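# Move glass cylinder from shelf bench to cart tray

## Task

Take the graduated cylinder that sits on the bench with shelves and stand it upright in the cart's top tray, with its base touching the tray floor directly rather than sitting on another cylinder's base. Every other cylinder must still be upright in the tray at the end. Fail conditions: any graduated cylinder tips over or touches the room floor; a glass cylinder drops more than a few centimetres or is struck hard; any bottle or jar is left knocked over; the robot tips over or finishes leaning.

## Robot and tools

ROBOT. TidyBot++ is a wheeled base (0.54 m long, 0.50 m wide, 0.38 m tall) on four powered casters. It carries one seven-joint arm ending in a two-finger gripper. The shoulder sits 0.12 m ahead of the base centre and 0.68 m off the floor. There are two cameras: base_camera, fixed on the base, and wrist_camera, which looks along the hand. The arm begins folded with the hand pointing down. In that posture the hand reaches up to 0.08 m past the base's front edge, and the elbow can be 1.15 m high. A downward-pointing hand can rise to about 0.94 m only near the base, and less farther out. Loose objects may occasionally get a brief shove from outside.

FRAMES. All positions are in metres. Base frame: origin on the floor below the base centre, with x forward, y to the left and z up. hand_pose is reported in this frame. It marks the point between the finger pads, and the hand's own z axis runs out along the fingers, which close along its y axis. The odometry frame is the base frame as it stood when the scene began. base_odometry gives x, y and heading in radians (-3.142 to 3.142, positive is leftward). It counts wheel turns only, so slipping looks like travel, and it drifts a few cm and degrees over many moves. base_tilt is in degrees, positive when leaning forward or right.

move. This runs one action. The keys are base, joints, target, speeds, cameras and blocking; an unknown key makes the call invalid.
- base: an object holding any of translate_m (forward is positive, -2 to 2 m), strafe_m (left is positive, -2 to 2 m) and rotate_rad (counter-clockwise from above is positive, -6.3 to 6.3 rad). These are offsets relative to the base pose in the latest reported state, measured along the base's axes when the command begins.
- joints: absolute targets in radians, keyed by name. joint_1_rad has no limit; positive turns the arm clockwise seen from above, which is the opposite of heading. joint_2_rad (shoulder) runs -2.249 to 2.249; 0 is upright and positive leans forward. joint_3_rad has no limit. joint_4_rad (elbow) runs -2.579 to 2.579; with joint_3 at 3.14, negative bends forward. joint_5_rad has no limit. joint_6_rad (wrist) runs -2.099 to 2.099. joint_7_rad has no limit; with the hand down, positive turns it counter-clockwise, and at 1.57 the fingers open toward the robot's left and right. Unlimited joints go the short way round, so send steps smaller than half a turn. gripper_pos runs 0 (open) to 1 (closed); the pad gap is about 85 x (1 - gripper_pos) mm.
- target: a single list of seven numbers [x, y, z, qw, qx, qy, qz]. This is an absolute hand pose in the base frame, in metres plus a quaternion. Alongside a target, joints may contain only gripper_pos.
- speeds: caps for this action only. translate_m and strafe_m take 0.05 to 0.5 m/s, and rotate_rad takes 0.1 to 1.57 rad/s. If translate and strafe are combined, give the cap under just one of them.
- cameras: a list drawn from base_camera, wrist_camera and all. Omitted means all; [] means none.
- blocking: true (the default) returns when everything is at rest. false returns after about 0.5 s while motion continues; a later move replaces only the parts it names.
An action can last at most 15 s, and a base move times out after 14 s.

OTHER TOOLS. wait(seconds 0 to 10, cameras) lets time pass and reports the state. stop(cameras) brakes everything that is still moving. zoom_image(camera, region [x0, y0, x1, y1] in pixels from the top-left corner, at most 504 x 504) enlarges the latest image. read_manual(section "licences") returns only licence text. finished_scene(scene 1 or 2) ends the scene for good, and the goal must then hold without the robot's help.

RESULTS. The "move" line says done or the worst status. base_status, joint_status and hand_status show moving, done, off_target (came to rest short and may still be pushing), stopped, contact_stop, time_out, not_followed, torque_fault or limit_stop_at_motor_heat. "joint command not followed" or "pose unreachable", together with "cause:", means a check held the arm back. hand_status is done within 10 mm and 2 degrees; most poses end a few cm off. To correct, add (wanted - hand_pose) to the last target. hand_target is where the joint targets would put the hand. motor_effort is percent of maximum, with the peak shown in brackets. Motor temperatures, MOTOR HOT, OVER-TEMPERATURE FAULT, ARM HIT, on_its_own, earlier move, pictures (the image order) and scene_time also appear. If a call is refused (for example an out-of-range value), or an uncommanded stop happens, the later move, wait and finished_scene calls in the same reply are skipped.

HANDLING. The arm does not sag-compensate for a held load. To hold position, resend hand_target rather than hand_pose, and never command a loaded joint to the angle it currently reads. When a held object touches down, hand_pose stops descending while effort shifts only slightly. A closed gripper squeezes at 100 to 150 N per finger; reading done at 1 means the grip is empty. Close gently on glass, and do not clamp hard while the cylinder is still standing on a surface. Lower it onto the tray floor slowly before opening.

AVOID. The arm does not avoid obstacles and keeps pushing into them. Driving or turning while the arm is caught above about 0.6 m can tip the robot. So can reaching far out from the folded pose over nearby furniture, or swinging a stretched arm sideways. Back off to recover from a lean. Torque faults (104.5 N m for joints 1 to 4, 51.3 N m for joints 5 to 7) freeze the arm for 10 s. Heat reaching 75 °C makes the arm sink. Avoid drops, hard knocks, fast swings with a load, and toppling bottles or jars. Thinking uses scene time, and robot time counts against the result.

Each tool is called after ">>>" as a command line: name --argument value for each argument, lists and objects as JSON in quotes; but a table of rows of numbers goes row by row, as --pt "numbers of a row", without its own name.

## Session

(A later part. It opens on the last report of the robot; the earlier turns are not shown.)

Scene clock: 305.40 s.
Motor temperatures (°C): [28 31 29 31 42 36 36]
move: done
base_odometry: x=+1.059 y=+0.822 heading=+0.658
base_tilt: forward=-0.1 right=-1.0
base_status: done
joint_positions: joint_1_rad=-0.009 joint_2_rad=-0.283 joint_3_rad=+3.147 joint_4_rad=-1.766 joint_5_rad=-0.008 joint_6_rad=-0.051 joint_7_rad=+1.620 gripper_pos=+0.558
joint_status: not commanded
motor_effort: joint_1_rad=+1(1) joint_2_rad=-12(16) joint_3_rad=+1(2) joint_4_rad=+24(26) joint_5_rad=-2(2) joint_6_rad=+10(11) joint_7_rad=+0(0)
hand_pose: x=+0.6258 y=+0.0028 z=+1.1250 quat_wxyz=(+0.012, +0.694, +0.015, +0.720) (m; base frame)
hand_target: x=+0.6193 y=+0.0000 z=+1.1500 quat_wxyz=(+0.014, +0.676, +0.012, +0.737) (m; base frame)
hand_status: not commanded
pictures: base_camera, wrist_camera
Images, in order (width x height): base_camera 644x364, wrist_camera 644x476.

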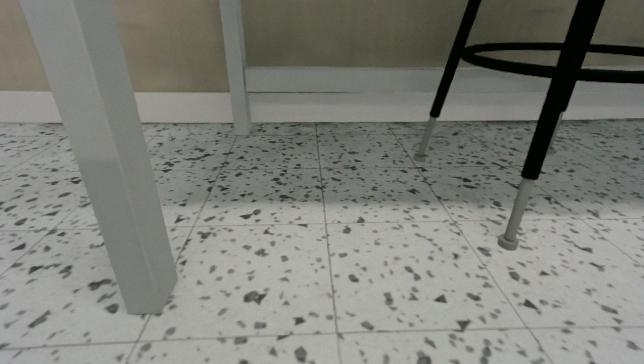

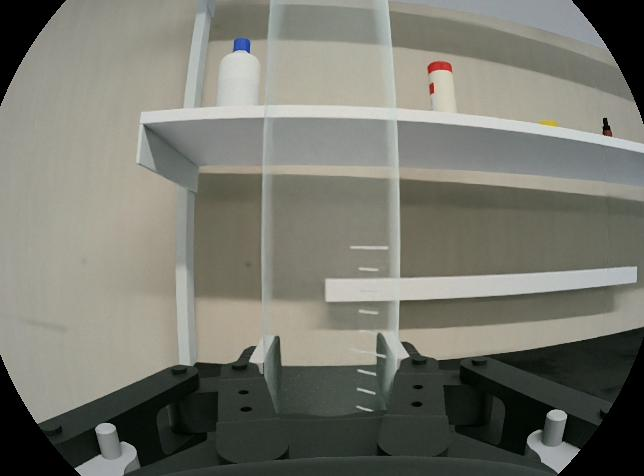

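>>> move --base '{"translate_m":0.095}' --speeds '{"translate_m":0.15}' --cameras '[]'

>>> move --target '[0.6193,0,1.12,0.014,0.679,0.012,0.734]' --cameras '[]'

>>> move --target '[0.6193,0,1.1076,0.014,0.679,0.012,0.734]' --cameras '[]'

>>> move --target '[0.6193,0,1.1,0.014,0.679,0.012,0.734]'

Scene clock: 314.33 s.
Motor temperatures (°C): [28 31 29 31 42 36 36]
move: done
base_odometry: x=+1.135 y=+0.880 heading=+0.657
base_tilt: forward=-0.1 right=-1.0
base_status: done
joint_positions: joint_1_rad=-0.009 joint_2_rad=-0.283 joint_3_rad=+3.147 joint_4_rad=-1.766 joint_5_rad=-0.008 joint_6_rad=-0.051 joint_7_rad=+1.620 gripper_pos=+0.558
joint_status: not commanded
motor_effort: joint_1_rad=+1(1) joint_2_rad=-12(15) joint_3_rad=+1(1) joint_4_rad=+25(26) joint_5_rad=-1(2) joint_6_rad=+10(11) joint_7_rad=+0(0)
hand_pose: x=+0.6260 y=+0.0028 z=+1.1249 quat_wxyz=(+0.012, +0.694, +0.015, +0.720) (m; base frame)
hand_target: x=+0.6193 y=+0.0000 z=+1.1500 quat_wxyz=(+0.014, +0.676, +0.012, +0.737) (m; base frame)
hand_status: not commanded
pictures: none
No camera images: "cameras" was empty.

Scene clock: 315.23 s.
Motor temperatures (°C): [28 31 29 31 42 36 36]
move: off_target
base_odometry: x=+1.135 y=+0.880 heading=+0.657
base_tilt: forward=-0.1 right=-1.0
base_status: not commanded
joint_positions: joint_1_rad=-0.009 joint_2_rad=-0.285 joint_3_rad=+3.147 joint_4_rad=-1.842 joint_5_rad=-0.008 joint_6_rad=-0.014 joint_7_rad=+1.620 gripper_pos=+0.558
joint_status: not commanded
motor_effort: joint_1_rad=+1(1) joint_2_rad=-12(13) joint_3_rad=+1(1) joint_4_rad=+24(26) joint_5_rad=-1(2) joint_6_rad=+10(11) joint_7_rad=+0(0)
hand_pose: x=+0.6263 y=+0.0027 z=+1.0899 quat_wxyz=(+0.012, +0.707, +0.015, +0.707) (m; base frame)
hand_target: x=+0.6193 y=+0.0000 z=+1.1200 quat_wxyz=(+0.014, +0.679, +0.012, +0.734) (m; base frame)
hand_status: off_target (0.031 m and 4.5 deg from the pose sent, 0.009 m and 2.4 deg at the start)
pictures: none
No camera images: "cameras" was empty.

Scene clock: 315.93 s.
Motor temperatures (°C): [28 31 29 31 42 36 36]
move: off_target
base_odometry: x=+1.135 y=+0.880 heading=+0.657
base_tilt: forward=-0.1 right=-1.0
base_status: not commanded
joint_positions: joint_1_rad=-0.009 joint_2_rad=-0.286 joint_3_rad=+3.147 joint_4_rad=-1.879 joint_5_rad=-0.008 joint_6_rad=+0.024 joint_7_rad=+1.620 gripper_pos=+0.558
joint_status: not commanded
motor_effort: joint_1_rad=+1(1) joint_2_rad=-11(13) joint_3_rad=+1(1) joint_4_rad=+25(26) joint_5_rad=-1(2) joint_6_rad=+10(11) joint_7_rad=+0(0)
hand_pose: x=+0.6261 y=+0.0026 z=+1.0788 quat_wxyz=(+0.012, +0.706, +0.015, +0.708) (m; base frame)
hand_target: x=+0.6193 y=+0.0000 z=+1.1076 quat_wxyz=(+0.014, +0.679, +0.012, +0.734) (m; base frame)
hand_status: off_target (0.030 m and 4.4 deg from the pose sent, 0.019 m and 4.5 deg at the start)
pictures: none
No camera images: "cameras" was empty.

Scene clock: 316.53 s.
Motor temperatures (°C): [28 31 29 31 42 36 36]
move: off_target
base_odometry: x=+1.135 y=+0.880 heading=+0.657
base_tilt: forward=-0.1 right=-1.0
base_status: not commanded
joint_positions: joint_1_rad=-0.009 joint_2_rad=-0.286 joint_3_rad=+3.147 joint_4_rad=-1.898 joint_5_rad=-0.008 joint_6_rad=+0.052 joint_7_rad=+1.620 gripper_pos=+0.558
joint_status: not commanded
motor_effort: joint_1_rad=+1(1) joint_2_rad=-11(12) joint_3_rad=+1(1) joint_4_rad=+24(25) joint_5_rad=-1(2) joint_6_rad=+10(10) joint_7_rad=+0(0)
hand_pose: x=+0.6258 y=+0.0026 z=+1.0755 quat_wxyz=(+0.013, +0.703, +0.015, +0.710) (m; base frame)
hand_target: x=+0.6193 y=+0.0000 z=+1.1000 quat_wxyz=(+0.014, +0.679, +0.012, +0.734) (m; base frame)
hand_status: off_target (0.025 m and 3.9 deg from the pose sent, 0.022 m and 4.4 deg at the start)
pictures: base_camera, wrist_camera
Images, in order (width x height): base_camera 644x364, wrist_camera 644x476.

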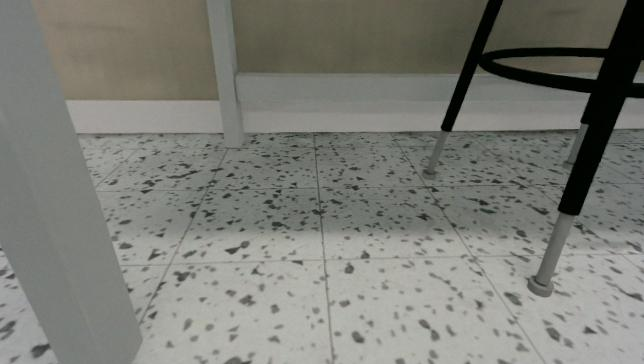

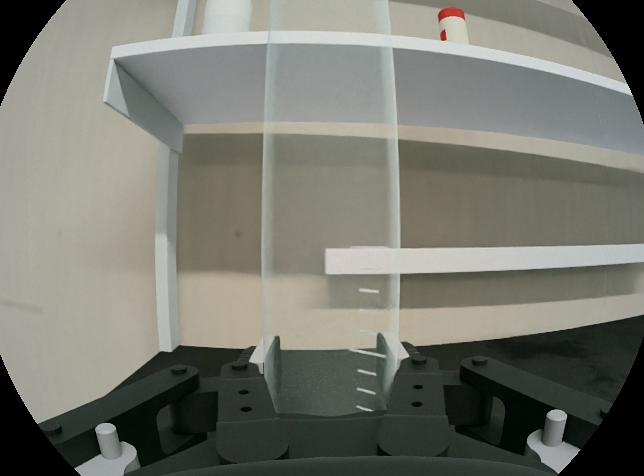

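>>> move --target '[0.6193,0,1.094,0.014,0.679,0.012,0.734]' --cameras '[]'

>>> move --joints '{"gripper_pos":0.45}' --cameras '["wrist_camera"]'

Scene clock: 319.97 s.
Motor temperatures (°C): [28 31 29 31 42 36 36]
move: off_target
base_odometry: x=+1.135 y=+0.880 heading=+0.657
base_tilt: forward=-0.1 right=-1.0
base_status: not commanded
joint_positions: joint_1_rad=-0.009 joint_2_rad=-0.287 joint_3_rad=+3.147 joint_4_rad=-1.912 joint_5_rad=-0.008 joint_6_rad=+0.076 joint_7_rad=+1.620 gripper_pos=+0.558
joint_status: not commanded
motor_effort: joint_1_rad=+1(1) joint_2_rad=-11(12) joint_3_rad=+1(1) joint_4_rad=+23(24) joint_5_rad=-1(1) joint_6_rad=+9(10) joint_7_rad=+0(0)
hand_pose: x=+0.6249 y=+0.0025 z=+1.0753 quat_wxyz=(+0.013, +0.699, +0.015, +0.715) (m; base frame)
hand_target: x=+0.6193 y=+0.0000 z=+1.0940 quat_wxyz=(+0.014, +0.679, +0.012, +0.734) (m; base frame)
hand_status: off_target (0.020 m and 3.2 deg from the pose sent, 0.020 m and 3.9 deg at the start)
pictures: none
No camera images: "cameras" was empty.

Scene clock: 320.67 s.
Motor temperatures (°C): [28 31 29 31 42 36 36]
move: done
base_odometry: x=+1.135 y=+0.880 heading=+0.657
base_tilt: forward=-0.1 right=-1.0
base_status: not commanded
joint_positions: joint_1_rad=-0.009 joint_2_rad=-0.290 joint_3_rad=+3.147 joint_4_rad=-1.912 joint_5_rad=-0.008 joint_6_rad=+0.079 joint_7_rad=+1.620 gripper_pos=+0.450
joint_status: all done
motor_effort: joint_1_rad=+0(1) joint_2_rad=-10(11) joint_3_rad=+1(1) joint_4_rad=+22(24) joint_5_rad=-1(2) joint_6_rad=+9(9) joint_7_rad=+0(0)
hand_pose: x=+0.6237 y=+0.0025 z=+1.0780 quat_wxyz=(+0.013, +0.697, +0.015, +0.717) (m; base frame)
hand_target: x=+0.6193 y=+0.0000 z=+1.0940 quat_wxyz=(+0.014, +0.679, +0.012, +0.734) (m; base frame)
hand_status: not commanded
pictures: wrist_camera
Images, in order (width x height): wrist_camera 644x476.

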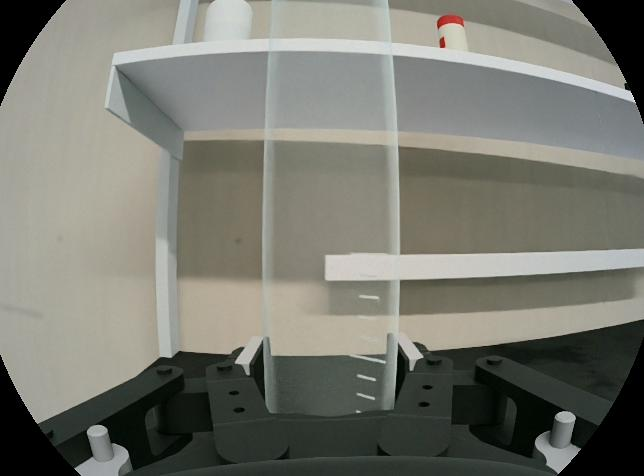

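Stands. Open and back out, then go to the cart's front.

>>> move --joints '{"gripper_pos":0.25}' --cameras '[]'

>>> move --base '{"translate_m":-0.2}' --speeds '{"translate_m":0.1}' --cameras '["wrist_camera"]'

>>> move --base '{"translate_m":-0.747}' --speeds '{"translate_m":0.4}' --target '[0.45,0,1.12,0.010,0.92,0.01,0.39]' --cameras '["wrist_camera"]'

Scene clock: 325.83 s.
Motor temperatures (°C): [28 31 29 31 42 36 36]
move: done
base_odometry: x=+1.135 y=+0.880 heading=+0.657
base_tilt: forward=-0.1 right=-1.0
base_status: not commanded
joint_positions: joint_1_rad=-0.009 joint_2_rad=-0.290 joint_3_rad=+3.147 joint_4_rad=-1.912 joint_5_rad=-0.008 joint_6_rad=+0.079 joint_7_rad=+1.620 gripper_pos=+0.250
joint_status: all done
motor_effort: joint_1_rad=+0(1) joint_2_rad=-10(10) joint_3_rad=+1(1) joint_4_rad=+22(22) joint_5_rad=-1(1) joint_6_rad=+8(9) joint_7_rad=+0(0)
hand_pose: x=+0.6237 y=+0.0025 z=+1.0780 quat_wxyz=(+0.013, +0.697, +0.015, +0.717) (m; base frame)
hand_target: x=+0.6193 y=+0.0000 z=+1.0940 quat_wxyz=(+0.014, +0.679, +0.012, +0.734) (m; base frame)
hand_status: not commanded
pictures: none
No camera images: "cameras" was empty.

Scene clock: 328.33 s.
Motor temperatures (°C): [28 31 29 31 42 36 36]
move: done
base_odometry: x=+0.976 y=+0.758 heading=+0.657
base_tilt: forward=-0.1 right=-1.0
base_status: done
joint_positions: joint_1_rad=-0.009 joint_2_rad=-0.302 joint_3_rad=+3.147 joint_4_rad=-1.912 joint_5_rad=-0.008 joint_6_rad=+0.080 joint_7_rad=+1.620 gripper_pos=+0.250
joint_status: not commanded
motor_effort: joint_1_rad=+1(1) joint_2_rad=-10(13) joint_3_rad=+1(1) joint_4_rad=+22(23) joint_5_rad=-2(2) joint_6_rad=+9(9) joint_7_rad=+0(1)
hand_pose: x=+0.6191 y=+0.0024 z=+1.0839 quat_wxyz=(+0.013, +0.692, +0.014, +0.721) (m; base frame)
hand_target: x=+0.6193 y=+0.0000 z=+1.0940 quat_wxyz=(+0.014, +0.679, +0.012, +0.734) (m; base frame)
hand_status: not commanded
pictures: wrist_camera
Images, in order (width x height): wrist_camera 644x476.

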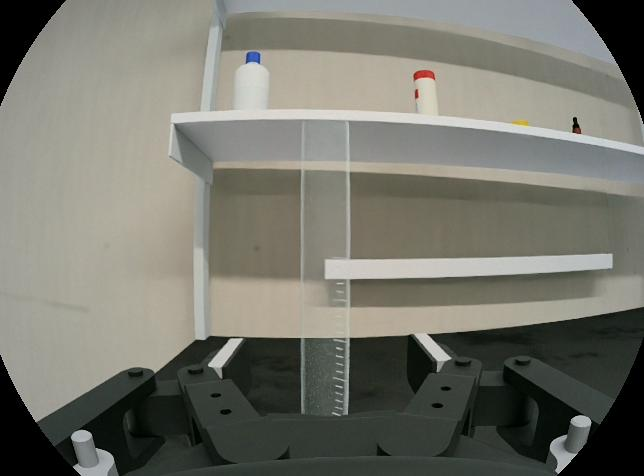

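Scene clock: 331.47 s.
Motor temperatures (°C): [28 31 29 31 42 36 36]
move: off_target
base_odometry: x=+0.384 y=+0.302 heading=+0.656
base_tilt: forward=-0.1 right=-1.0
base_status: done
joint_positions: joint_1_rad=-0.009 joint_2_rad=-0.225 joint_3_rad=+3.147 joint_4_rad=-0.914 joint_5_rad=-0.008 joint_6_rad=-1.618 joint_7_rad=+1.620 gripper_pos=+0.250
joint_status: not commanded
motor_effort: joint_1_rad=+1(1) joint_2_rad=-5(13) joint_3_rad=+1(1) joint_4_rad=+15(23) joint_5_rad=-1(2) joint_6_rad=+6(9) joint_7_rad=+0(1)
hand_pose: x=+0.4557 y=+0.0047 z=+1.1255 quat_wxyz=(+0.005, +0.914, +0.026, +0.405) (m; base frame)
hand_target: x=+0.4500 y=+0.0000 z=+1.1199 quat_wxyz=(+0.010, +0.921, +0.010, +0.390) (m; base frame)
hand_status: off_target (0.009 m and 2.7 deg from the pose sent, 0.173 m and 46.4 deg at the start)
pictures: wrist_camera
Images, in order (width x height): wrist_camera 644x476.

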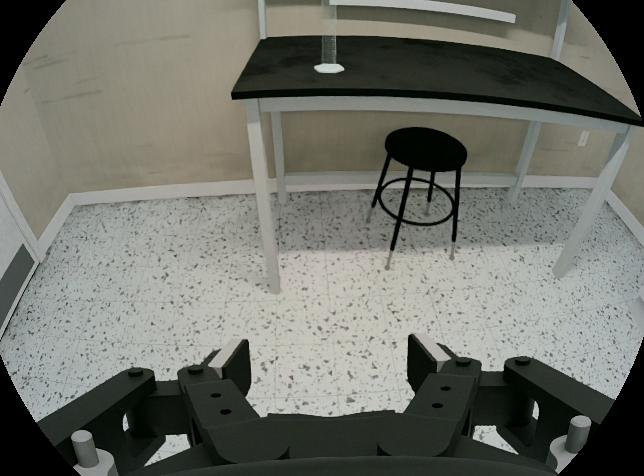

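>>> move --base '{"rotate_rad":1.574}' --speeds '{"rotate_rad":0.8}' --cameras '[]'

>>> move --base '{"strafe_m":0.88}' --speeds '{"strafe_m":0.3}'

>>> zoom_image --camera "wrist_camera" --region '[200, 20, 470, 240]'

Scene clock: 344.63 s.
Motor temperatures (°C): [28 31 29 31 42 36 36]
move: done
base_odometry: x=+0.384 y=+0.302 heading=+2.230
base_tilt: forward=-0.1 right=-1.0
base_status: done
joint_positions: joint_1_rad=-0.009 joint_2_rad=-0.225 joint_3_rad=+3.146 joint_4_rad=-0.914 joint_5_rad=-0.008 joint_6_rad=-1.620 joint_7_rad=+1.620 gripper_pos=+0.250
joint_status: not commanded
motor_effort: joint_1_rad=+0(2) joint_2_rad=-5(7) joint_3_rad=+1(2) joint_4_rad=+14(15) joint_5_rad=-1(2) joint_6_rad=+7(7) joint_7_rad=+0(1)
hand_pose: x=+0.4555 y=+0.0051 z=+1.1249 quat_wxyz=(+0.005, +0.914, +0.026, +0.404) (m; base frame)
hand_target: x=+0.4500 y=+0.0000 z=+1.1199 quat_wxyz=(+0.010, +0.921, +0.010, +0.390) (m; base frame)
hand_status: not commanded
pictures: none
No camera images: "cameras" was empty.

Scene clock: 348.40 s.
Motor temperatures (°C): [28 31 29 31 42 36 36]
move: done
base_odometry: x=-0.312 y=-0.237 heading=+2.230
base_tilt: forward=-0.1 right=-1.0
base_status: done
joint_positions: joint_1_rad=-0.009 joint_2_rad=-0.225 joint_3_rad=+3.143 joint_4_rad=-0.914 joint_5_rad=-0.008 joint_6_rad=-1.620 joint_7_rad=+1.620 gripper_pos=+0.250
joint_status: not commanded
motor_effort: joint_1_rad=+1(2) joint_2_rad=-5(6) joint_3_rad=+1(3) joint_4_rad=+14(15) joint_5_rad=-1(2) joint_6_rad=+7(7) joint_7_rad=+0(0)
hand_pose: x=+0.4554 y=+0.0063 z=+1.1249 quat_wxyz=(+0.004, +0.914, +0.027, +0.404) (m; base frame)
hand_target: x=+0.4500 y=+0.0000 z=+1.1199 quat_wxyz=(+0.010, +0.921, +0.010, +0.390) (m; base frame)
hand_status: not commanded
pictures: base_camera, wrist_camera
Images, in order (width x height): base_camera 644x364, wrist_camera 644x476.

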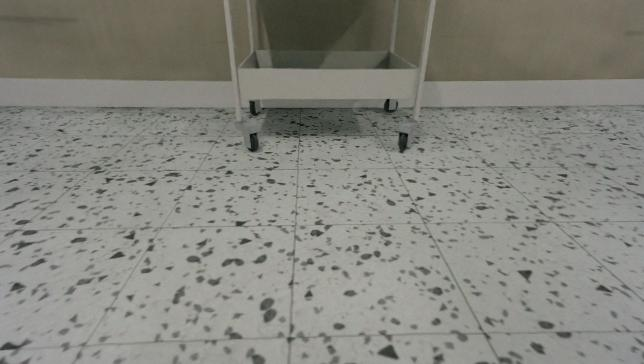

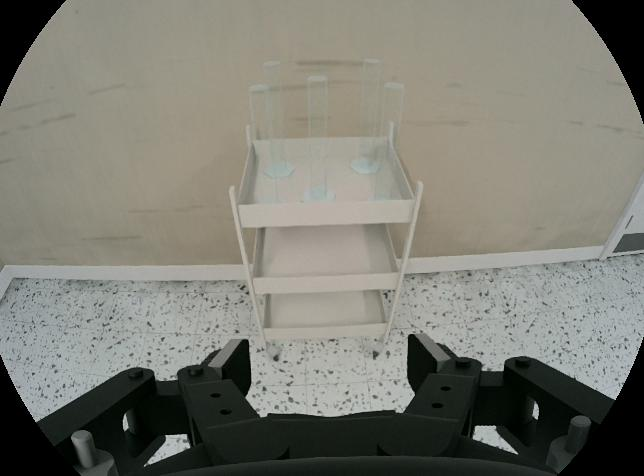

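Scaled by 1.867.

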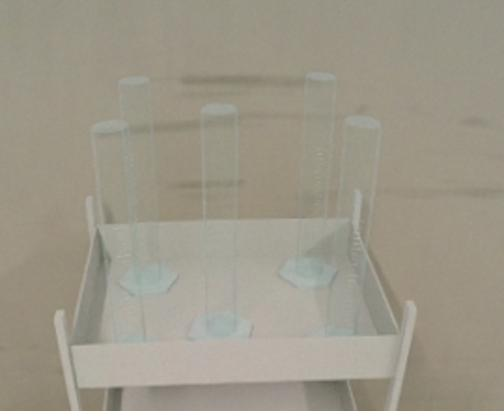

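>>> move --target '[0.735,0,0.97,-0.0,0.668,-0.0,0.744]' --cameras '[]'

>>> move --target '[0.735,0,0.88,0.01,0.673,0.01,0.739]'

>>> zoom_image --camera "wrist_camera" --region '[180, 150, 480, 400]'

Scene clock: 367.67 s.
Motor temperatures (°C): [28 31 29 31 42 36 36]
move: off_target
base_odometry: x=-0.312 y=-0.237 heading=+2.230
base_tilt: forward=-0.1 right=-1.0
base_status: not commanded
joint_positions: joint_1_rad=-0.009 joint_2_rad=+0.079 joint_3_rad=+3.143 joint_4_rad=-2.020 joint_5_rad=-0.008 joint_6_rad=+0.608 joint_7_rad=+1.610 gripper_pos=+0.250
joint_status: not commanded
motor_effort: joint_1_rad=+0(2) joint_2_rad=-22(22) joint_3_rad=+1(1) joint_4_rad=+20(22) joint_5_rad=-1(2) joint_6_rad=+8(9) joint_7_rad=+0(1)
hand_pose: x=+0.7342 y=+0.0044 z=+0.9677 quat_wxyz=(+0.011, +0.678, +0.012, +0.735) (m; base frame)
hand_target: x=+0.7350 y=+0.0000 z=+0.9700 quat_wxyz=(+0.000, +0.668, +0.000, +0.744) (m; base frame)
hand_status: off_target (0.005 m and 2.4 deg from the pose sent, 0.320 m and 48.6 deg at the start)
pictures: none
No camera images: "cameras" was empty.

Scene clock: 369.10 s.
Motor temperatures (°C): [28 31 29 31 42 36 36]
move: off_target
base_odometry: x=-0.312 y=-0.237 heading=+2.230
base_tilt: forward=-0.1 right=-1.0
base_status: not commanded
joint_positions: joint_1_rad=-0.009 joint_2_rad=+0.243 joint_3_rad=+3.144 joint_4_rad=-2.187 joint_5_rad=-0.008 joint_6_rad=+0.909 joint_7_rad=+1.610 gripper_pos=+0.250
joint_status: not commanded
motor_effort: joint_1_rad=+1(1) joint_2_rad=-23(27) joint_3_rad=+1(1) joint_4_rad=+16(20) joint_5_rad=-1(2) joint_6_rad=+8(10) joint_7_rad=+0(1)
hand_pose: x=+0.7364 y=+0.0035 z=+0.8678 quat_wxyz=(+0.012, +0.689, +0.012, +0.725) (m; base frame)
hand_target: x=+0.7350 y=+0.0000 z=+0.8800 quat_wxyz=(+0.010, +0.673, +0.010, +0.739) (m; base frame)
hand_status: off_target (0.013 m and 2.5 deg from the pose sent, 0.088 m and 0.8 deg at the start)
pictures: base_camera, wrist_camera
Images, in order (width x height): base_camera 644x364, wrist_camera 644x476.

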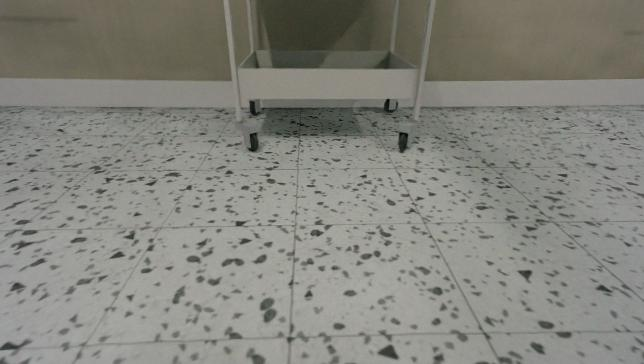

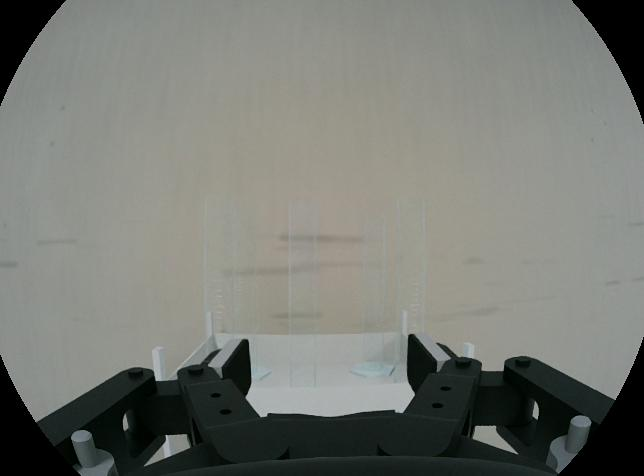

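Scaled by 1.680.

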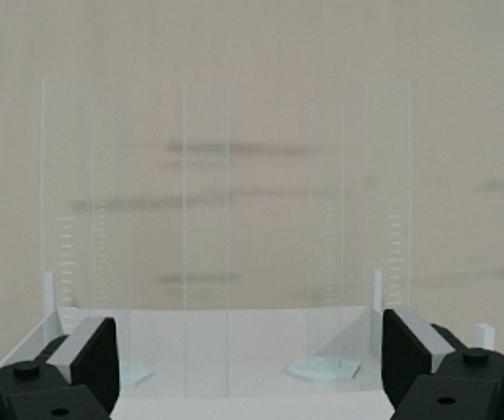

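>>> move --base '{"strafe_m":0.031}' --speeds '{"strafe_m":0.1}' --cameras '[]'

>>> move --base '{"translate_m":0.22}' --speeds '{"translate_m":0.15}'

Scene clock: 379.73 s.
Motor temperatures (°C): [28 31 29 31 42 36 36]
move: done
base_odometry: x=-0.336 y=-0.256 heading=+2.231
base_tilt: forward=-0.1 right=-1.0
base_status: done
joint_positions: joint_1_rad=-0.011 joint_2_rad=+0.243 joint_3_rad=+3.152 joint_4_rad=-2.187 joint_5_rad=-0.008 joint_6_rad=+0.911 joint_7_rad=+1.610 gripper_pos=+0.250
joint_status: not commanded
motor_effort: joint_1_rad=+0(3) joint_2_rad=-24(24) joint_3_rad=+1(2) joint_4_rad=+16(16) joint_5_rad=-1(2) joint_6_rad=+8(9) joint_7_rad=+0(0)
hand_pose: x=+0.7365 y=+0.0002 z=+0.8685 quat_wxyz=(+0.015, +0.688, +0.010, +0.725) (m; base frame)
hand_target: x=+0.7350 y=+0.0000 z=+0.8800 quat_wxyz=(+0.010, +0.673, +0.010, +0.739) (m; base frame)
hand_status: not commanded
pictures: none
No camera images: "cameras" was empty.

Scene clock: 381.80 s.
Motor temperatures (°C): [28 31 29 31 42 36 36]
move: done
base_odometry: x=-0.471 y=-0.082 heading=+2.231
base_tilt: forward=-0.1 right=-1.0
base_status: done
joint_positions: joint_1_rad=-0.011 joint_2_rad=+0.243 joint_3_rad=+3.152 joint_4_rad=-2.187 joint_5_rad=-0.008 joint_6_rad=+0.913 joint_7_rad=+1.610 gripper_pos=+0.250
joint_status: not commanded
motor_effort: joint_1_rad=+1(1) joint_2_rad=-23(26) joint_3_rad=+1(1) joint_4_rad=+16(18) joint_5_rad=-1(2) joint_6_rad=+8(9) joint_7_rad=+0(1)
hand_pose: x=+0.7364 y=+0.0002 z=+0.8689 quat_wxyz=(+0.015, +0.688, +0.010, +0.726) (m; base frame)
hand_target: x=+0.7350 y=+0.0000 z=+0.8800 quat_wxyz=(+0.010, +0.673, +0.010, +0.739) (m; base frame)
hand_status: not commanded
pictures: base_camera, wrist_camera
Images, in order (width x height): base_camera 644x364, wrist_camera 644x476.

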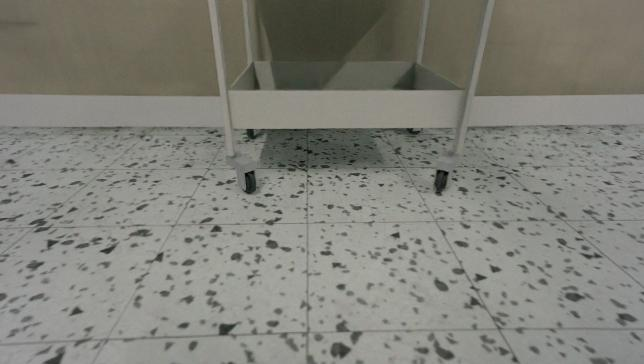

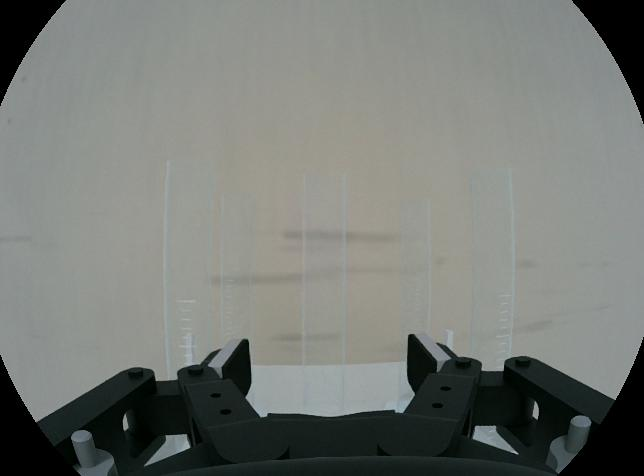

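>>> move --base '{"translate_m":0.12}' --speeds '{"translate_m":0.1}' --joints '{"gripper_pos":0.33}' --cameras '["wrist_camera"]'

Scene clock: 390.90 s.
Motor temperatures (°C): [28 31 29 31 42 36 36]
move: done
base_odometry: x=-0.545 y=+0.013 heading=+2.231
base_tilt: forward=-0.1 right=-0.9
base_status: done
joint_positions: joint_1_rad=-0.011 joint_2_rad=+0.242 joint_3_rad=+3.152 joint_4_rad=-2.188 joint_5_rad=-0.008 joint_6_rad=+0.914 joint_7_rad=+1.610 gripper_pos=+0.330
joint_status: all done
motor_effort: joint_1_rad=+1(2) joint_2_rad=-24(26) joint_3_rad=+1(1) joint_4_rad=+17(17) joint_5_rad=-1(2) joint_6_rad=+9(9) joint_7_rad=+0(1)
hand_pose: x=+0.7361 y=+0.0002 z=+0.8693 quat_wxyz=(+0.015, +0.687, +0.010, +0.726) (m; base frame)
hand_target: x=+0.7350 y=+0.0000 z=+0.8800 quat_wxyz=(+0.010, +0.673, +0.010, +0.739) (m; base frame)
hand_status: not commanded
pictures: wrist_camera
Images, in order (width x height): wrist_camera 644x476.

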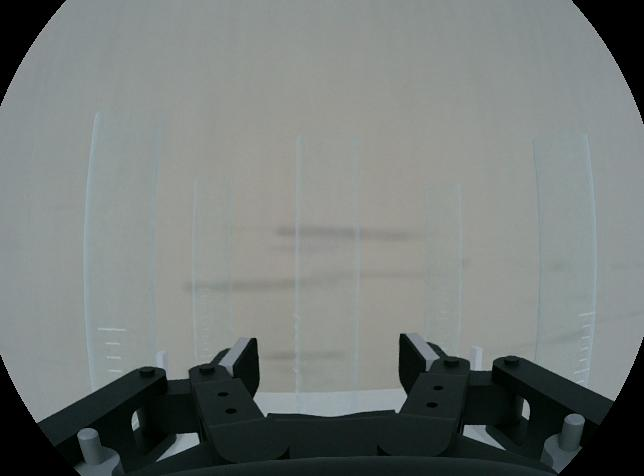

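>>> move --base '{"translate_m":0.08}' --speeds '{"translate_m":0.08}' --cameras '["wrist_camera","base_camera"]'

Scene clock: 404.37 s.
Motor temperatures (°C): [28 32 29 31 42 36 36]
move: done
base_odometry: x=-0.594 y=+0.076 heading=+2.231
base_tilt: forward=-0.1 right=-1.0
base_status: done
joint_positions: joint_1_rad=-0.011 joint_2_rad=+0.242 joint_3_rad=+3.152 joint_4_rad=-2.188 joint_5_rad=-0.008 joint_6_rad=+0.914 joint_7_rad=+1.610 gripper_pos=+0.330
joint_status: not commanded
motor_effort: joint_1_rad=+1(2) joint_2_rad=-23(26) joint_3_rad=+1(1) joint_4_rad=+16(18) joint_5_rad=-1(1) joint_6_rad=+8(9) joint_7_rad=+0(0)
hand_pose: x=+0.7359 y=+0.0002 z=+0.8695 quat_wxyz=(+0.015, +0.687, +0.010, +0.726) (m; base frame)
hand_target: x=+0.7350 y=+0.0000 z=+0.8800 quat_wxyz=(+0.010, +0.673, +0.010, +0.739) (m; base frame)
hand_status: not commanded
pictures: base_camera, wrist_camera
Images, in order (width x height): base_camera 644x364, wrist_camera 644x476.

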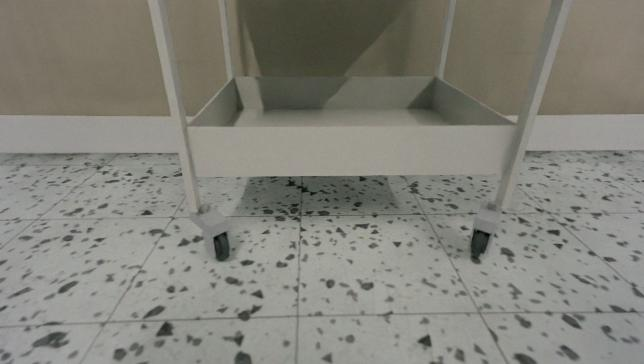

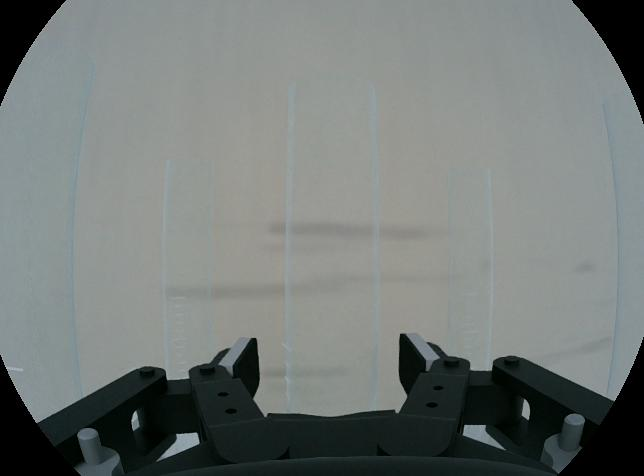

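>>> move --base '{"translate_m":0.046}' --speeds '{"translate_m":0.08}' --cameras '["wrist_camera"]'

Scene clock: 409.97 s.
Motor temperatures (°C): [28 32 29 31 42 36 36]
move: done
base_odometry: x=-0.623 y=+0.112 heading=+2.232
base_tilt: forward=-0.1 right=-1.0
base_status: done
joint_positions: joint_1_rad=-0.011 joint_2_rad=+0.242 joint_3_rad=+3.152 joint_4_rad=-2.188 joint_5_rad=-0.008 joint_6_rad=+0.915 joint_7_rad=+1.610 gripper_pos=+0.330
joint_status: not commanded
motor_effort: joint_1_rad=+0(1) joint_2_rad=-23(26) joint_3_rad=+1(1) joint_4_rad=+16(17) joint_5_rad=-1(2) joint_6_rad=+8(9) joint_7_rad=+0(1)
hand_pose: x=+0.7359 y=+0.0002 z=+0.8695 quat_wxyz=(+0.015, +0.687, +0.010, +0.726) (m; base frame)
hand_target: x=+0.7350 y=+0.0000 z=+0.8800 quat_wxyz=(+0.010, +0.673, +0.010, +0.739) (m; base frame)
hand_status: not commanded
pictures: wrist_camera
Images, in order (width x height): wrist_camera 644x476.

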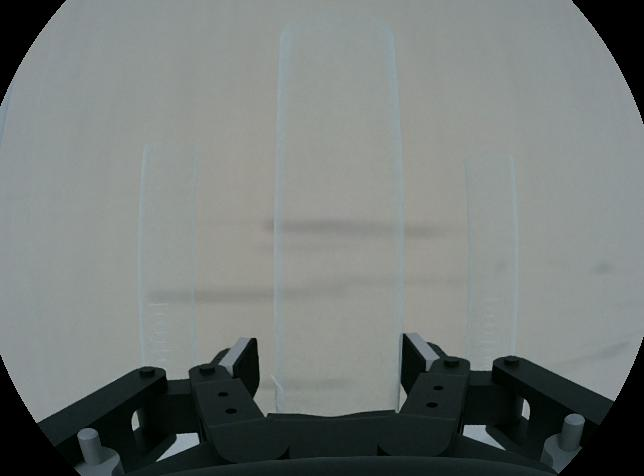

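>>> move --joints '{"gripper_pos":0.46}' --cameras '["wrist_camera"]'

>>> move --joints '{"gripper_pos":0.56}' --cameras '[]'

>>> move --joints '{"gripper_pos":0.7}' --cameras '["wrist_camera"]'

Scene clock: 415.47 s.
Motor temperatures (°C): [28 32 29 31 42 36 36]
move: done
base_odometry: x=-0.623 y=+0.112 heading=+2.232
base_tilt: forward=-0.1 right=-1.0
base_status: not commanded
joint_positions: joint_1_rad=-0.011 joint_2_rad=+0.242 joint_3_rad=+3.152 joint_4_rad=-2.188 joint_5_rad=-0.008 joint_6_rad=+0.915 joint_7_rad=+1.610 gripper_pos=+0.460
joint_status: all done
motor_effort: joint_1_rad=+0(1) joint_2_rad=-23(24) joint_3_rad=+0(1) joint_4_rad=+16(16) joint_5_rad=-1(1) joint_6_rad=+8(9) joint_7_rad=+0(1)
hand_pose: x=+0.7359 y=+0.0002 z=+0.8695 quat_wxyz=(+0.015, +0.687, +0.010, +0.726) (m; base frame)
hand_target: x=+0.7350 y=+0.0000 z=+0.8800 quat_wxyz=(+0.010, +0.673, +0.010, +0.739) (m; base frame)
hand_status: not commanded
pictures: wrist_camera
Images, in order (width x height): wrist_camera 644x476.

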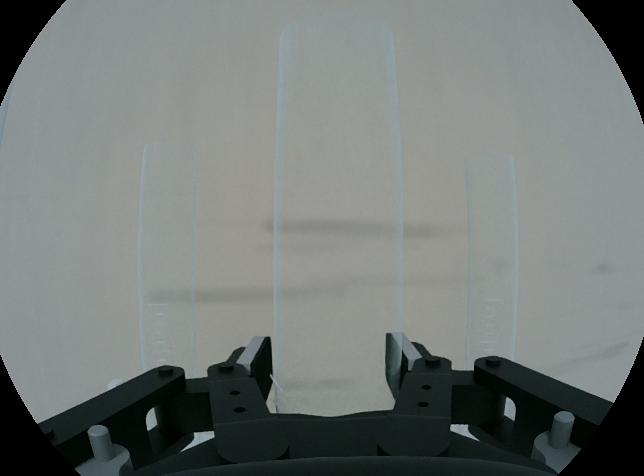

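Scene clock: 416.00 s.
Motor temperatures (°C): [28 32 29 31 42 36 36]
move: done
base_odometry: x=-0.623 y=+0.112 heading=+2.232
base_tilt: forward=-0.1 right=-1.0
base_status: not commanded
joint_positions: joint_1_rad=-0.011 joint_2_rad=+0.242 joint_3_rad=+3.152 joint_4_rad=-2.188 joint_5_rad=-0.008 joint_6_rad=+0.916 joint_7_rad=+1.610 gripper_pos=+0.542
joint_status: all done
motor_effort: joint_1_rad=+1(2) joint_2_rad=-23(24) joint_3_rad=+1(2) joint_4_rad=+17(17) joint_5_rad=-1(1) joint_6_rad=+9(9) joint_7_rad=+0(1)
hand_pose: x=+0.7359 y=+0.0002 z=+0.8699 quat_wxyz=(+0.015, +0.687, +0.010, +0.727) (m; base frame)
hand_target: x=+0.7350 y=+0.0000 z=+0.8800 quat_wxyz=(+0.010, +0.673, +0.010, +0.739) (m; base frame)
hand_status: not commanded
pictures: none
No camera images: "cameras" was empty.

Scene clock: 416.57 s.
Motor temperatures (°C): [28 32 29 31 42 36 36]
move: off_target
base_odometry: x=-0.623 y=+0.112 heading=+2.232
base_tilt: forward=-0.1 right=-1.0
base_status: not commanded
joint_positions: joint_1_rad=-0.011 joint_2_rad=+0.242 joint_3_rad=+3.152 joint_4_rad=-2.188 joint_5_rad=-0.008 joint_6_rad=+0.916 joint_7_rad=+1.610 gripper_pos=+0.545
joint_status: gripper_pos off_target (ended at +0.545, target +0.700)
motor_effort: joint_1_rad=+1(2) joint_2_rad=-23(23) joint_3_rad=+1(1) joint_4_rad=+16(17) joint_5_rad=-1(2) joint_6_rad=+8(9) joint_7_rad=+0(1)
hand_pose: x=+0.7359 y=+0.0002 z=+0.8699 quat_wxyz=(+0.015, +0.687, +0.010, +0.727) (m; base frame)
hand_target: x=+0.7350 y=+0.0000 z=+0.8800 quat_wxyz=(+0.010, +0.673, +0.010, +0.739) (m; base frame)
hand_status: not commanded
pictures: wrist_camera
Images, in order (width x height): wrist_camera 644x476.

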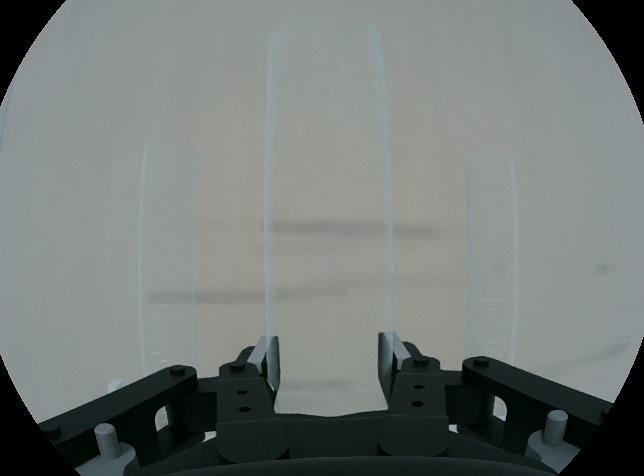

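>>> move --target '[0.735,0,0.907,0.01,0.672,0.01,0.740]' --cameras '["wrist_camera"]'

Scene clock: 425.67 s.
Motor temperatures (°C): [28 32 29 31 42 36 36]
move: off_target
base_odometry: x=-0.623 y=+0.112 heading=+2.232
base_tilt: forward=-0.1 right=-1.0
base_status: not commanded
joint_positions: joint_1_rad=-0.011 joint_2_rad=+0.205 joint_3_rad=+3.152 joint_4_rad=-2.172 joint_5_rad=-0.008 joint_6_rad=+0.858 joint_7_rad=+1.610 gripper_pos=+0.545
joint_status: not commanded
motor_effort: joint_1_rad=+0(2) joint_2_rad=-25(26) joint_3_rad=+0(1) joint_4_rad=+19(19) joint_5_rad=-1(1) joint_6_rad=+10(11) joint_7_rad=+0(1)
hand_pose: x=+0.7332 y=+0.0002 z=+0.8826 quat_wxyz=(+0.015, +0.689, +0.010, +0.725) (m; base frame)
hand_target: x=+0.7350 y=+0.0000 z=+0.9070 quat_wxyz=(+0.010, +0.672, +0.010, +0.740) (m; base frame)
hand_status: off_target (0.024 m and 2.6 deg from the pose sent, 0.037 m and 2.3 deg at the start)
pictures: wrist_camera
Images, in order (width x height): wrist_camera 644x476.

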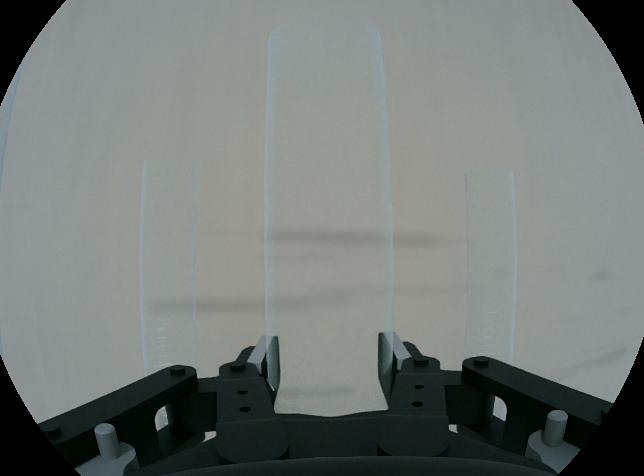

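>>> move --base '{"translate_m":0.08}' --speeds '{"translate_m":0.07}'

Scene clock: 430.40 s.
Motor temperatures (°C): [28 32 29 31 42 36 36]
move: done
base_odometry: x=-0.672 y=+0.176 heading=+2.232
base_tilt: forward=-0.1 right=-1.0
base_status: done
joint_positions: joint_1_rad=-0.011 joint_2_rad=+0.202 joint_3_rad=+3.152 joint_4_rad=-2.171 joint_5_rad=-0.008 joint_6_rad=+0.858 joint_7_rad=+1.610 gripper_pos=+0.545
joint_status: not commanded
motor_effort: joint_1_rad=+0(1) joint_2_rad=-25(27) joint_3_rad=+1(1) joint_4_rad=+19(21) joint_5_rad=-1(2) joint_6_rad=+10(11) joint_7_rad=+0(1)
hand_pose: x=+0.7328 y=+0.0002 z=+0.8857 quat_wxyz=(+0.015, +0.687, +0.010, +0.727) (m; base frame)
hand_target: x=+0.7350 y=+0.0000 z=+0.9070 quat_wxyz=(+0.010, +0.672, +0.010, +0.740) (m; base frame)
hand_status: not commanded
pictures: base_camera, wrist_camera
Images, in order (width x height): base_camera 644x364, wrist_camera 644x476.

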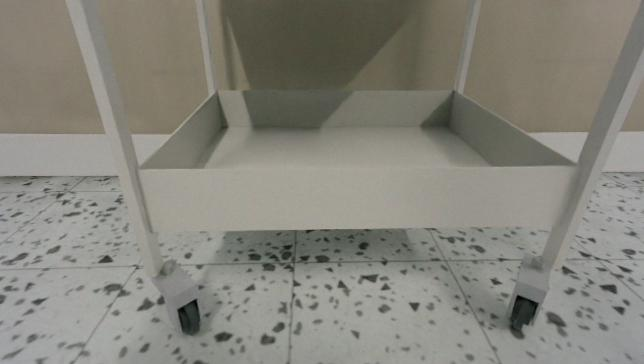

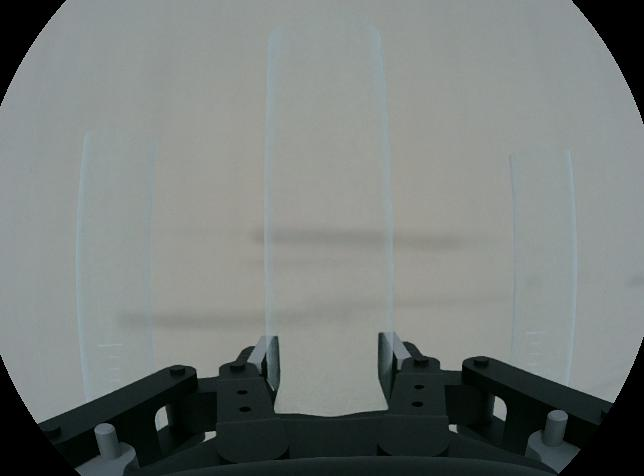

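>>> move --base '{"translate_m":0.035}' --speeds '{"translate_m":0.07}'

>>> move --target '[0.735,0,0.89,0.01,0.673,0.01,0.739]' --cameras '[]'

>>> move --target '[0.735,0,0.88,0.01,0.674,0.01,0.738]' --cameras '[]'

>>> move --target '[0.735,0,0.873,0.01,0.674,0.01,0.738]' --cameras '["wrist_camera"]'

Scene clock: 451.87 s.
Motor temperatures (°C): [28 32 29 31 42 36 36]
move: done
base_odometry: x=-0.694 y=+0.203 heading=+2.232
base_tilt: forward=-0.1 right=-1.0
base_status: done
joint_positions: joint_1_rad=-0.011 joint_2_rad=+0.200 joint_3_rad=+3.152 joint_4_rad=-2.170 joint_5_rad=-0.008 joint_6_rad=+0.858 joint_7_rad=+1.610 gripper_pos=+0.545
joint_status: not commanded
motor_effort: joint_1_rad=+1(2) joint_2_rad=-25(28) joint_3_rad=+1(1) joint_4_rad=+19(20) joint_5_rad=-2(2) joint_6_rad=+10(11) joint_7_rad=+0(0)
hand_pose: x=+0.7327 y=+0.0002 z=+0.8872 quat_wxyz=(+0.015, +0.686, +0.010, +0.728) (m; base frame)
hand_target: x=+0.7350 y=+0.0000 z=+0.9070 quat_wxyz=(+0.010, +0.672, +0.010, +0.740) (m; base frame)
hand_status: not commanded
pictures: base_camera, wrist_camera
Images, in order (width x height): base_camera 644x364, wrist_camera 644x476.

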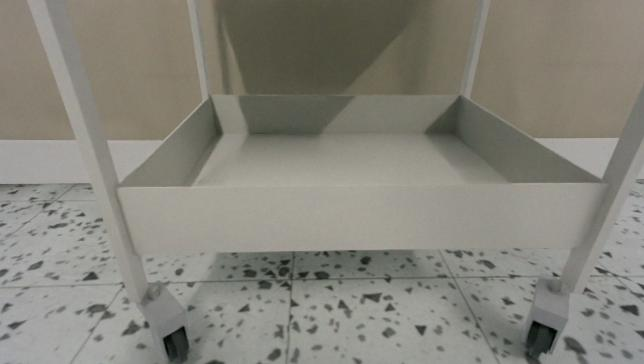

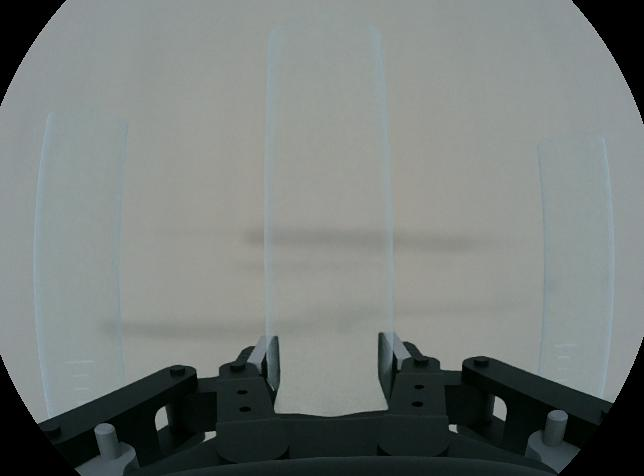

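Scene clock: 452.57 s.
Motor temperatures (°C): [28 32 29 31 42 36 36]
move: off_target
base_odometry: x=-0.693 y=+0.203 heading=+2.232
base_tilt: forward=-0.1 right=-1.0
base_status: not commanded
joint_positions: joint_1_rad=-0.011 joint_2_rad=+0.225 joint_3_rad=+3.152 joint_4_rad=-2.182 joint_5_rad=-0.008 joint_6_rad=+0.886 joint_7_rad=+1.610 gripper_pos=+0.545
joint_status: not commanded
motor_effort: joint_1_rad=+1(1) joint_2_rad=-25(26) joint_3_rad=+1(1) joint_4_rad=+19(20) joint_5_rad=-1(2) joint_6_rad=+10(11) joint_7_rad=+0(0)
hand_pose: x=+0.7348 y=+0.0002 z=+0.8743 quat_wxyz=(+0.015, +0.689, +0.010, +0.725) (m; base frame)
hand_target: x=+0.7350 y=+0.0000 z=+0.8900 quat_wxyz=(+0.010, +0.673, +0.010, +0.739) (m; base frame)
hand_status: off_target (0.016 m and 2.5 deg from the pose sent, 0.004 m and 2.0 deg at the start)
pictures: none
No camera images: "cameras" was empty.

Scene clock: 453.17 s.
Motor temperatures (°C): [28 32 29 31 42 36 36]
move: off_target
base_odometry: x=-0.693 y=+0.203 heading=+2.232
base_tilt: forward=-0.1 right=-1.0
base_status: not commanded
joint_positions: joint_1_rad=-0.011 joint_2_rad=+0.238 joint_3_rad=+3.152 joint_4_rad=-2.189 joint_5_rad=-0.008 joint_6_rad=+0.911 joint_7_rad=+1.610 gripper_pos=+0.545
joint_status: not commanded
motor_effort: joint_1_rad=+1(1) joint_2_rad=-24(26) joint_3_rad=+1(1) joint_4_rad=+18(19) joint_5_rad=-1(1) joint_6_rad=+9(10) joint_7_rad=+0(0)
hand_pose: x=+0.7351 y=+0.0002 z=+0.8699 quat_wxyz=(+0.015, +0.688, +0.010, +0.726) (m; base frame)
hand_target: x=+0.7350 y=+0.0000 z=+0.8800 quat_wxyz=(+0.010, +0.674, +0.010, +0.738) (m; base frame)
hand_status: off_target (0.010 m and 2.2 deg from the pose sent, 0.006 m and 2.4 deg at the start)
pictures: none
No camera images: "cameras" was empty.

Scene clock: 453.73 s.
Motor temperatures (°C): [28 32 29 31 42 36 36]
move: done
base_odometry: x=-0.693 y=+0.203 heading=+2.232
base_tilt: forward=-0.1 right=-1.0
base_status: not commanded
joint_positions: joint_1_rad=-0.011 joint_2_rad=+0.247 joint_3_rad=+3.152 joint_4_rad=-2.195 joint_5_rad=-0.008 joint_6_rad=+0.937 joint_7_rad=+1.610 gripper_pos=+0.545
joint_status: not commanded
motor_effort: joint_1_rad=+1(1) joint_2_rad=-24(25) joint_3_rad=+1(1) joint_4_rad=+17(18) joint_5_rad=-1(2) joint_6_rad=+9(10) joint_7_rad=+0(1)
hand_pose: x=+0.7351 y=+0.0002 z=+0.8702 quat_wxyz=(+0.015, +0.683, +0.010, +0.730) (m; base frame)
hand_target: x=+0.7350 y=+0.0000 z=+0.8730 quat_wxyz=(+0.010, +0.674, +0.010, +0.738) (m; base frame)
hand_status: done (0.003 m and 1.5 deg from the pose sent, 0.003 m and 2.2 deg at the start)
pictures: wrist_camera
Images, in order (width x height): wrist_camera 644x476.

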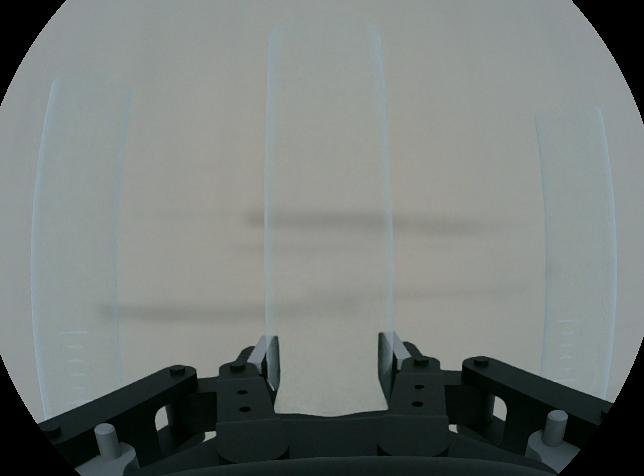

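>>> move --joints '{"gripper_pos":0.45}' --cameras '["wrist_camera"]'

>>> move --joints '{"gripper_pos":0.33}' --cameras '[]'

>>> move --base '{"translate_m":-0.1}' --speeds '{"translate_m":0.08}' --cameras '["wrist_camera"]'

Scene clock: 458.33 s.
Motor temperatures (°C): [28 32 29 31 42 36 36]
move: done
base_odometry: x=-0.693 y=+0.203 heading=+2.232
base_tilt: forward=-0.1 right=-1.0
base_status: not commanded
joint_positions: joint_1_rad=-0.011 joint_2_rad=+0.247 joint_3_rad=+3.152 joint_4_rad=-2.195 joint_5_rad=-0.008 joint_6_rad=+0.937 joint_7_rad=+1.610 gripper_pos=+0.450
joint_status: all done
motor_effort: joint_1_rad=+0(1) joint_2_rad=-24(24) joint_3_rad=+0(1) joint_4_rad=+16(17) joint_5_rad=-1(2) joint_6_rad=+9(9) joint_7_rad=+0(1)
hand_pose: x=+0.7351 y=+0.0002 z=+0.8702 quat_wxyz=(+0.015, +0.683, +0.010, +0.730) (m; base frame)
hand_target: x=+0.7350 y=+0.0000 z=+0.8730 quat_wxyz=(+0.010, +0.674, +0.010, +0.738) (m; base frame)
hand_status: not commanded
pictures: wrist_camera
Images, in order (width x height): wrist_camera 644x476.

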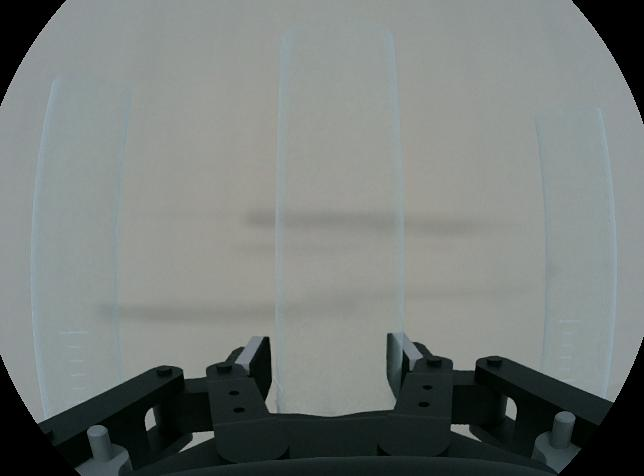

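Scene clock: 458.87 s.
Motor temperatures (°C): [28 32 29 31 42 36 36]
move: done
base_odometry: x=-0.693 y=+0.203 heading=+2.232
base_tilt: forward=-0.1 right=-1.0
base_status: not commanded
joint_positions: joint_1_rad=-0.011 joint_2_rad=+0.247 joint_3_rad=+3.152 joint_4_rad=-2.195 joint_5_rad=-0.008 joint_6_rad=+0.937 joint_7_rad=+1.610 gripper_pos=+0.330
joint_status: all done
motor_effort: joint_1_rad=+1(1) joint_2_rad=-23(24) joint_3_rad=+0(1) joint_4_rad=+16(16) joint_5_rad=-1(2) joint_6_rad=+8(9) joint_7_rad=+0(0)
hand_pose: x=+0.7351 y=+0.0002 z=+0.8702 quat_wxyz=(+0.015, +0.683, +0.010, +0.730) (m; base frame)
hand_target: x=+0.7350 y=+0.0000 z=+0.8730 quat_wxyz=(+0.010, +0.674, +0.010, +0.738) (m; base frame)
hand_status: not commanded
pictures: none
No camera images: "cameras" was empty.

Scene clock: 460.60 s.
Motor temperatures (°C): [28 32 29 31 42 36 36]
move: done
base_odometry: x=-0.632 y=+0.124 heading=+2.232
base_tilt: forward=-0.1 right=-1.0
base_status: done
joint_positions: joint_1_rad=-0.011 joint_2_rad=+0.250 joint_3_rad=+3.152 joint_4_rad=-2.196 joint_5_rad=-0.008 joint_6_rad=+0.938 joint_7_rad=+1.610 gripper_pos=+0.330
joint_status: not commanded
motor_effort: joint_1_rad=+1(2) joint_2_rad=-23(26) joint_3_rad=+1(1) joint_4_rad=+16(17) joint_5_rad=-1(2) joint_6_rad=+8(9) joint_7_rad=+0(1)
hand_pose: x=+0.7355 y=+0.0002 z=+0.8676 quat_wxyz=(+0.015, +0.685, +0.010, +0.729) (m; base frame)
hand_target: x=+0.7350 y=+0.0000 z=+0.8730 quat_wxyz=(+0.010, +0.674, +0.010, +0.738) (m; base frame)
hand_status: not commanded
pictures: wrist_camera
Images, in order (width x height): wrist_camera 644x476.

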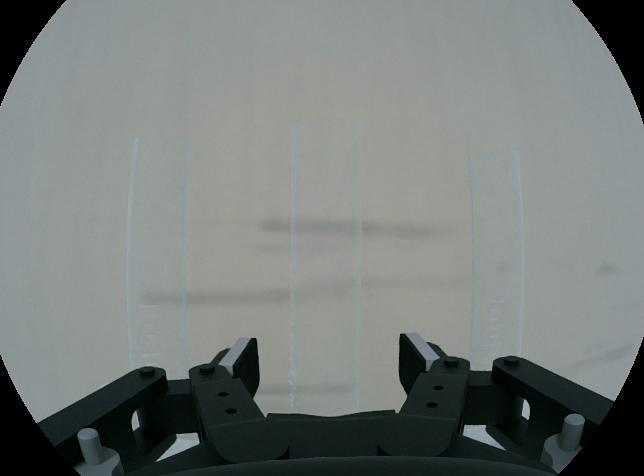

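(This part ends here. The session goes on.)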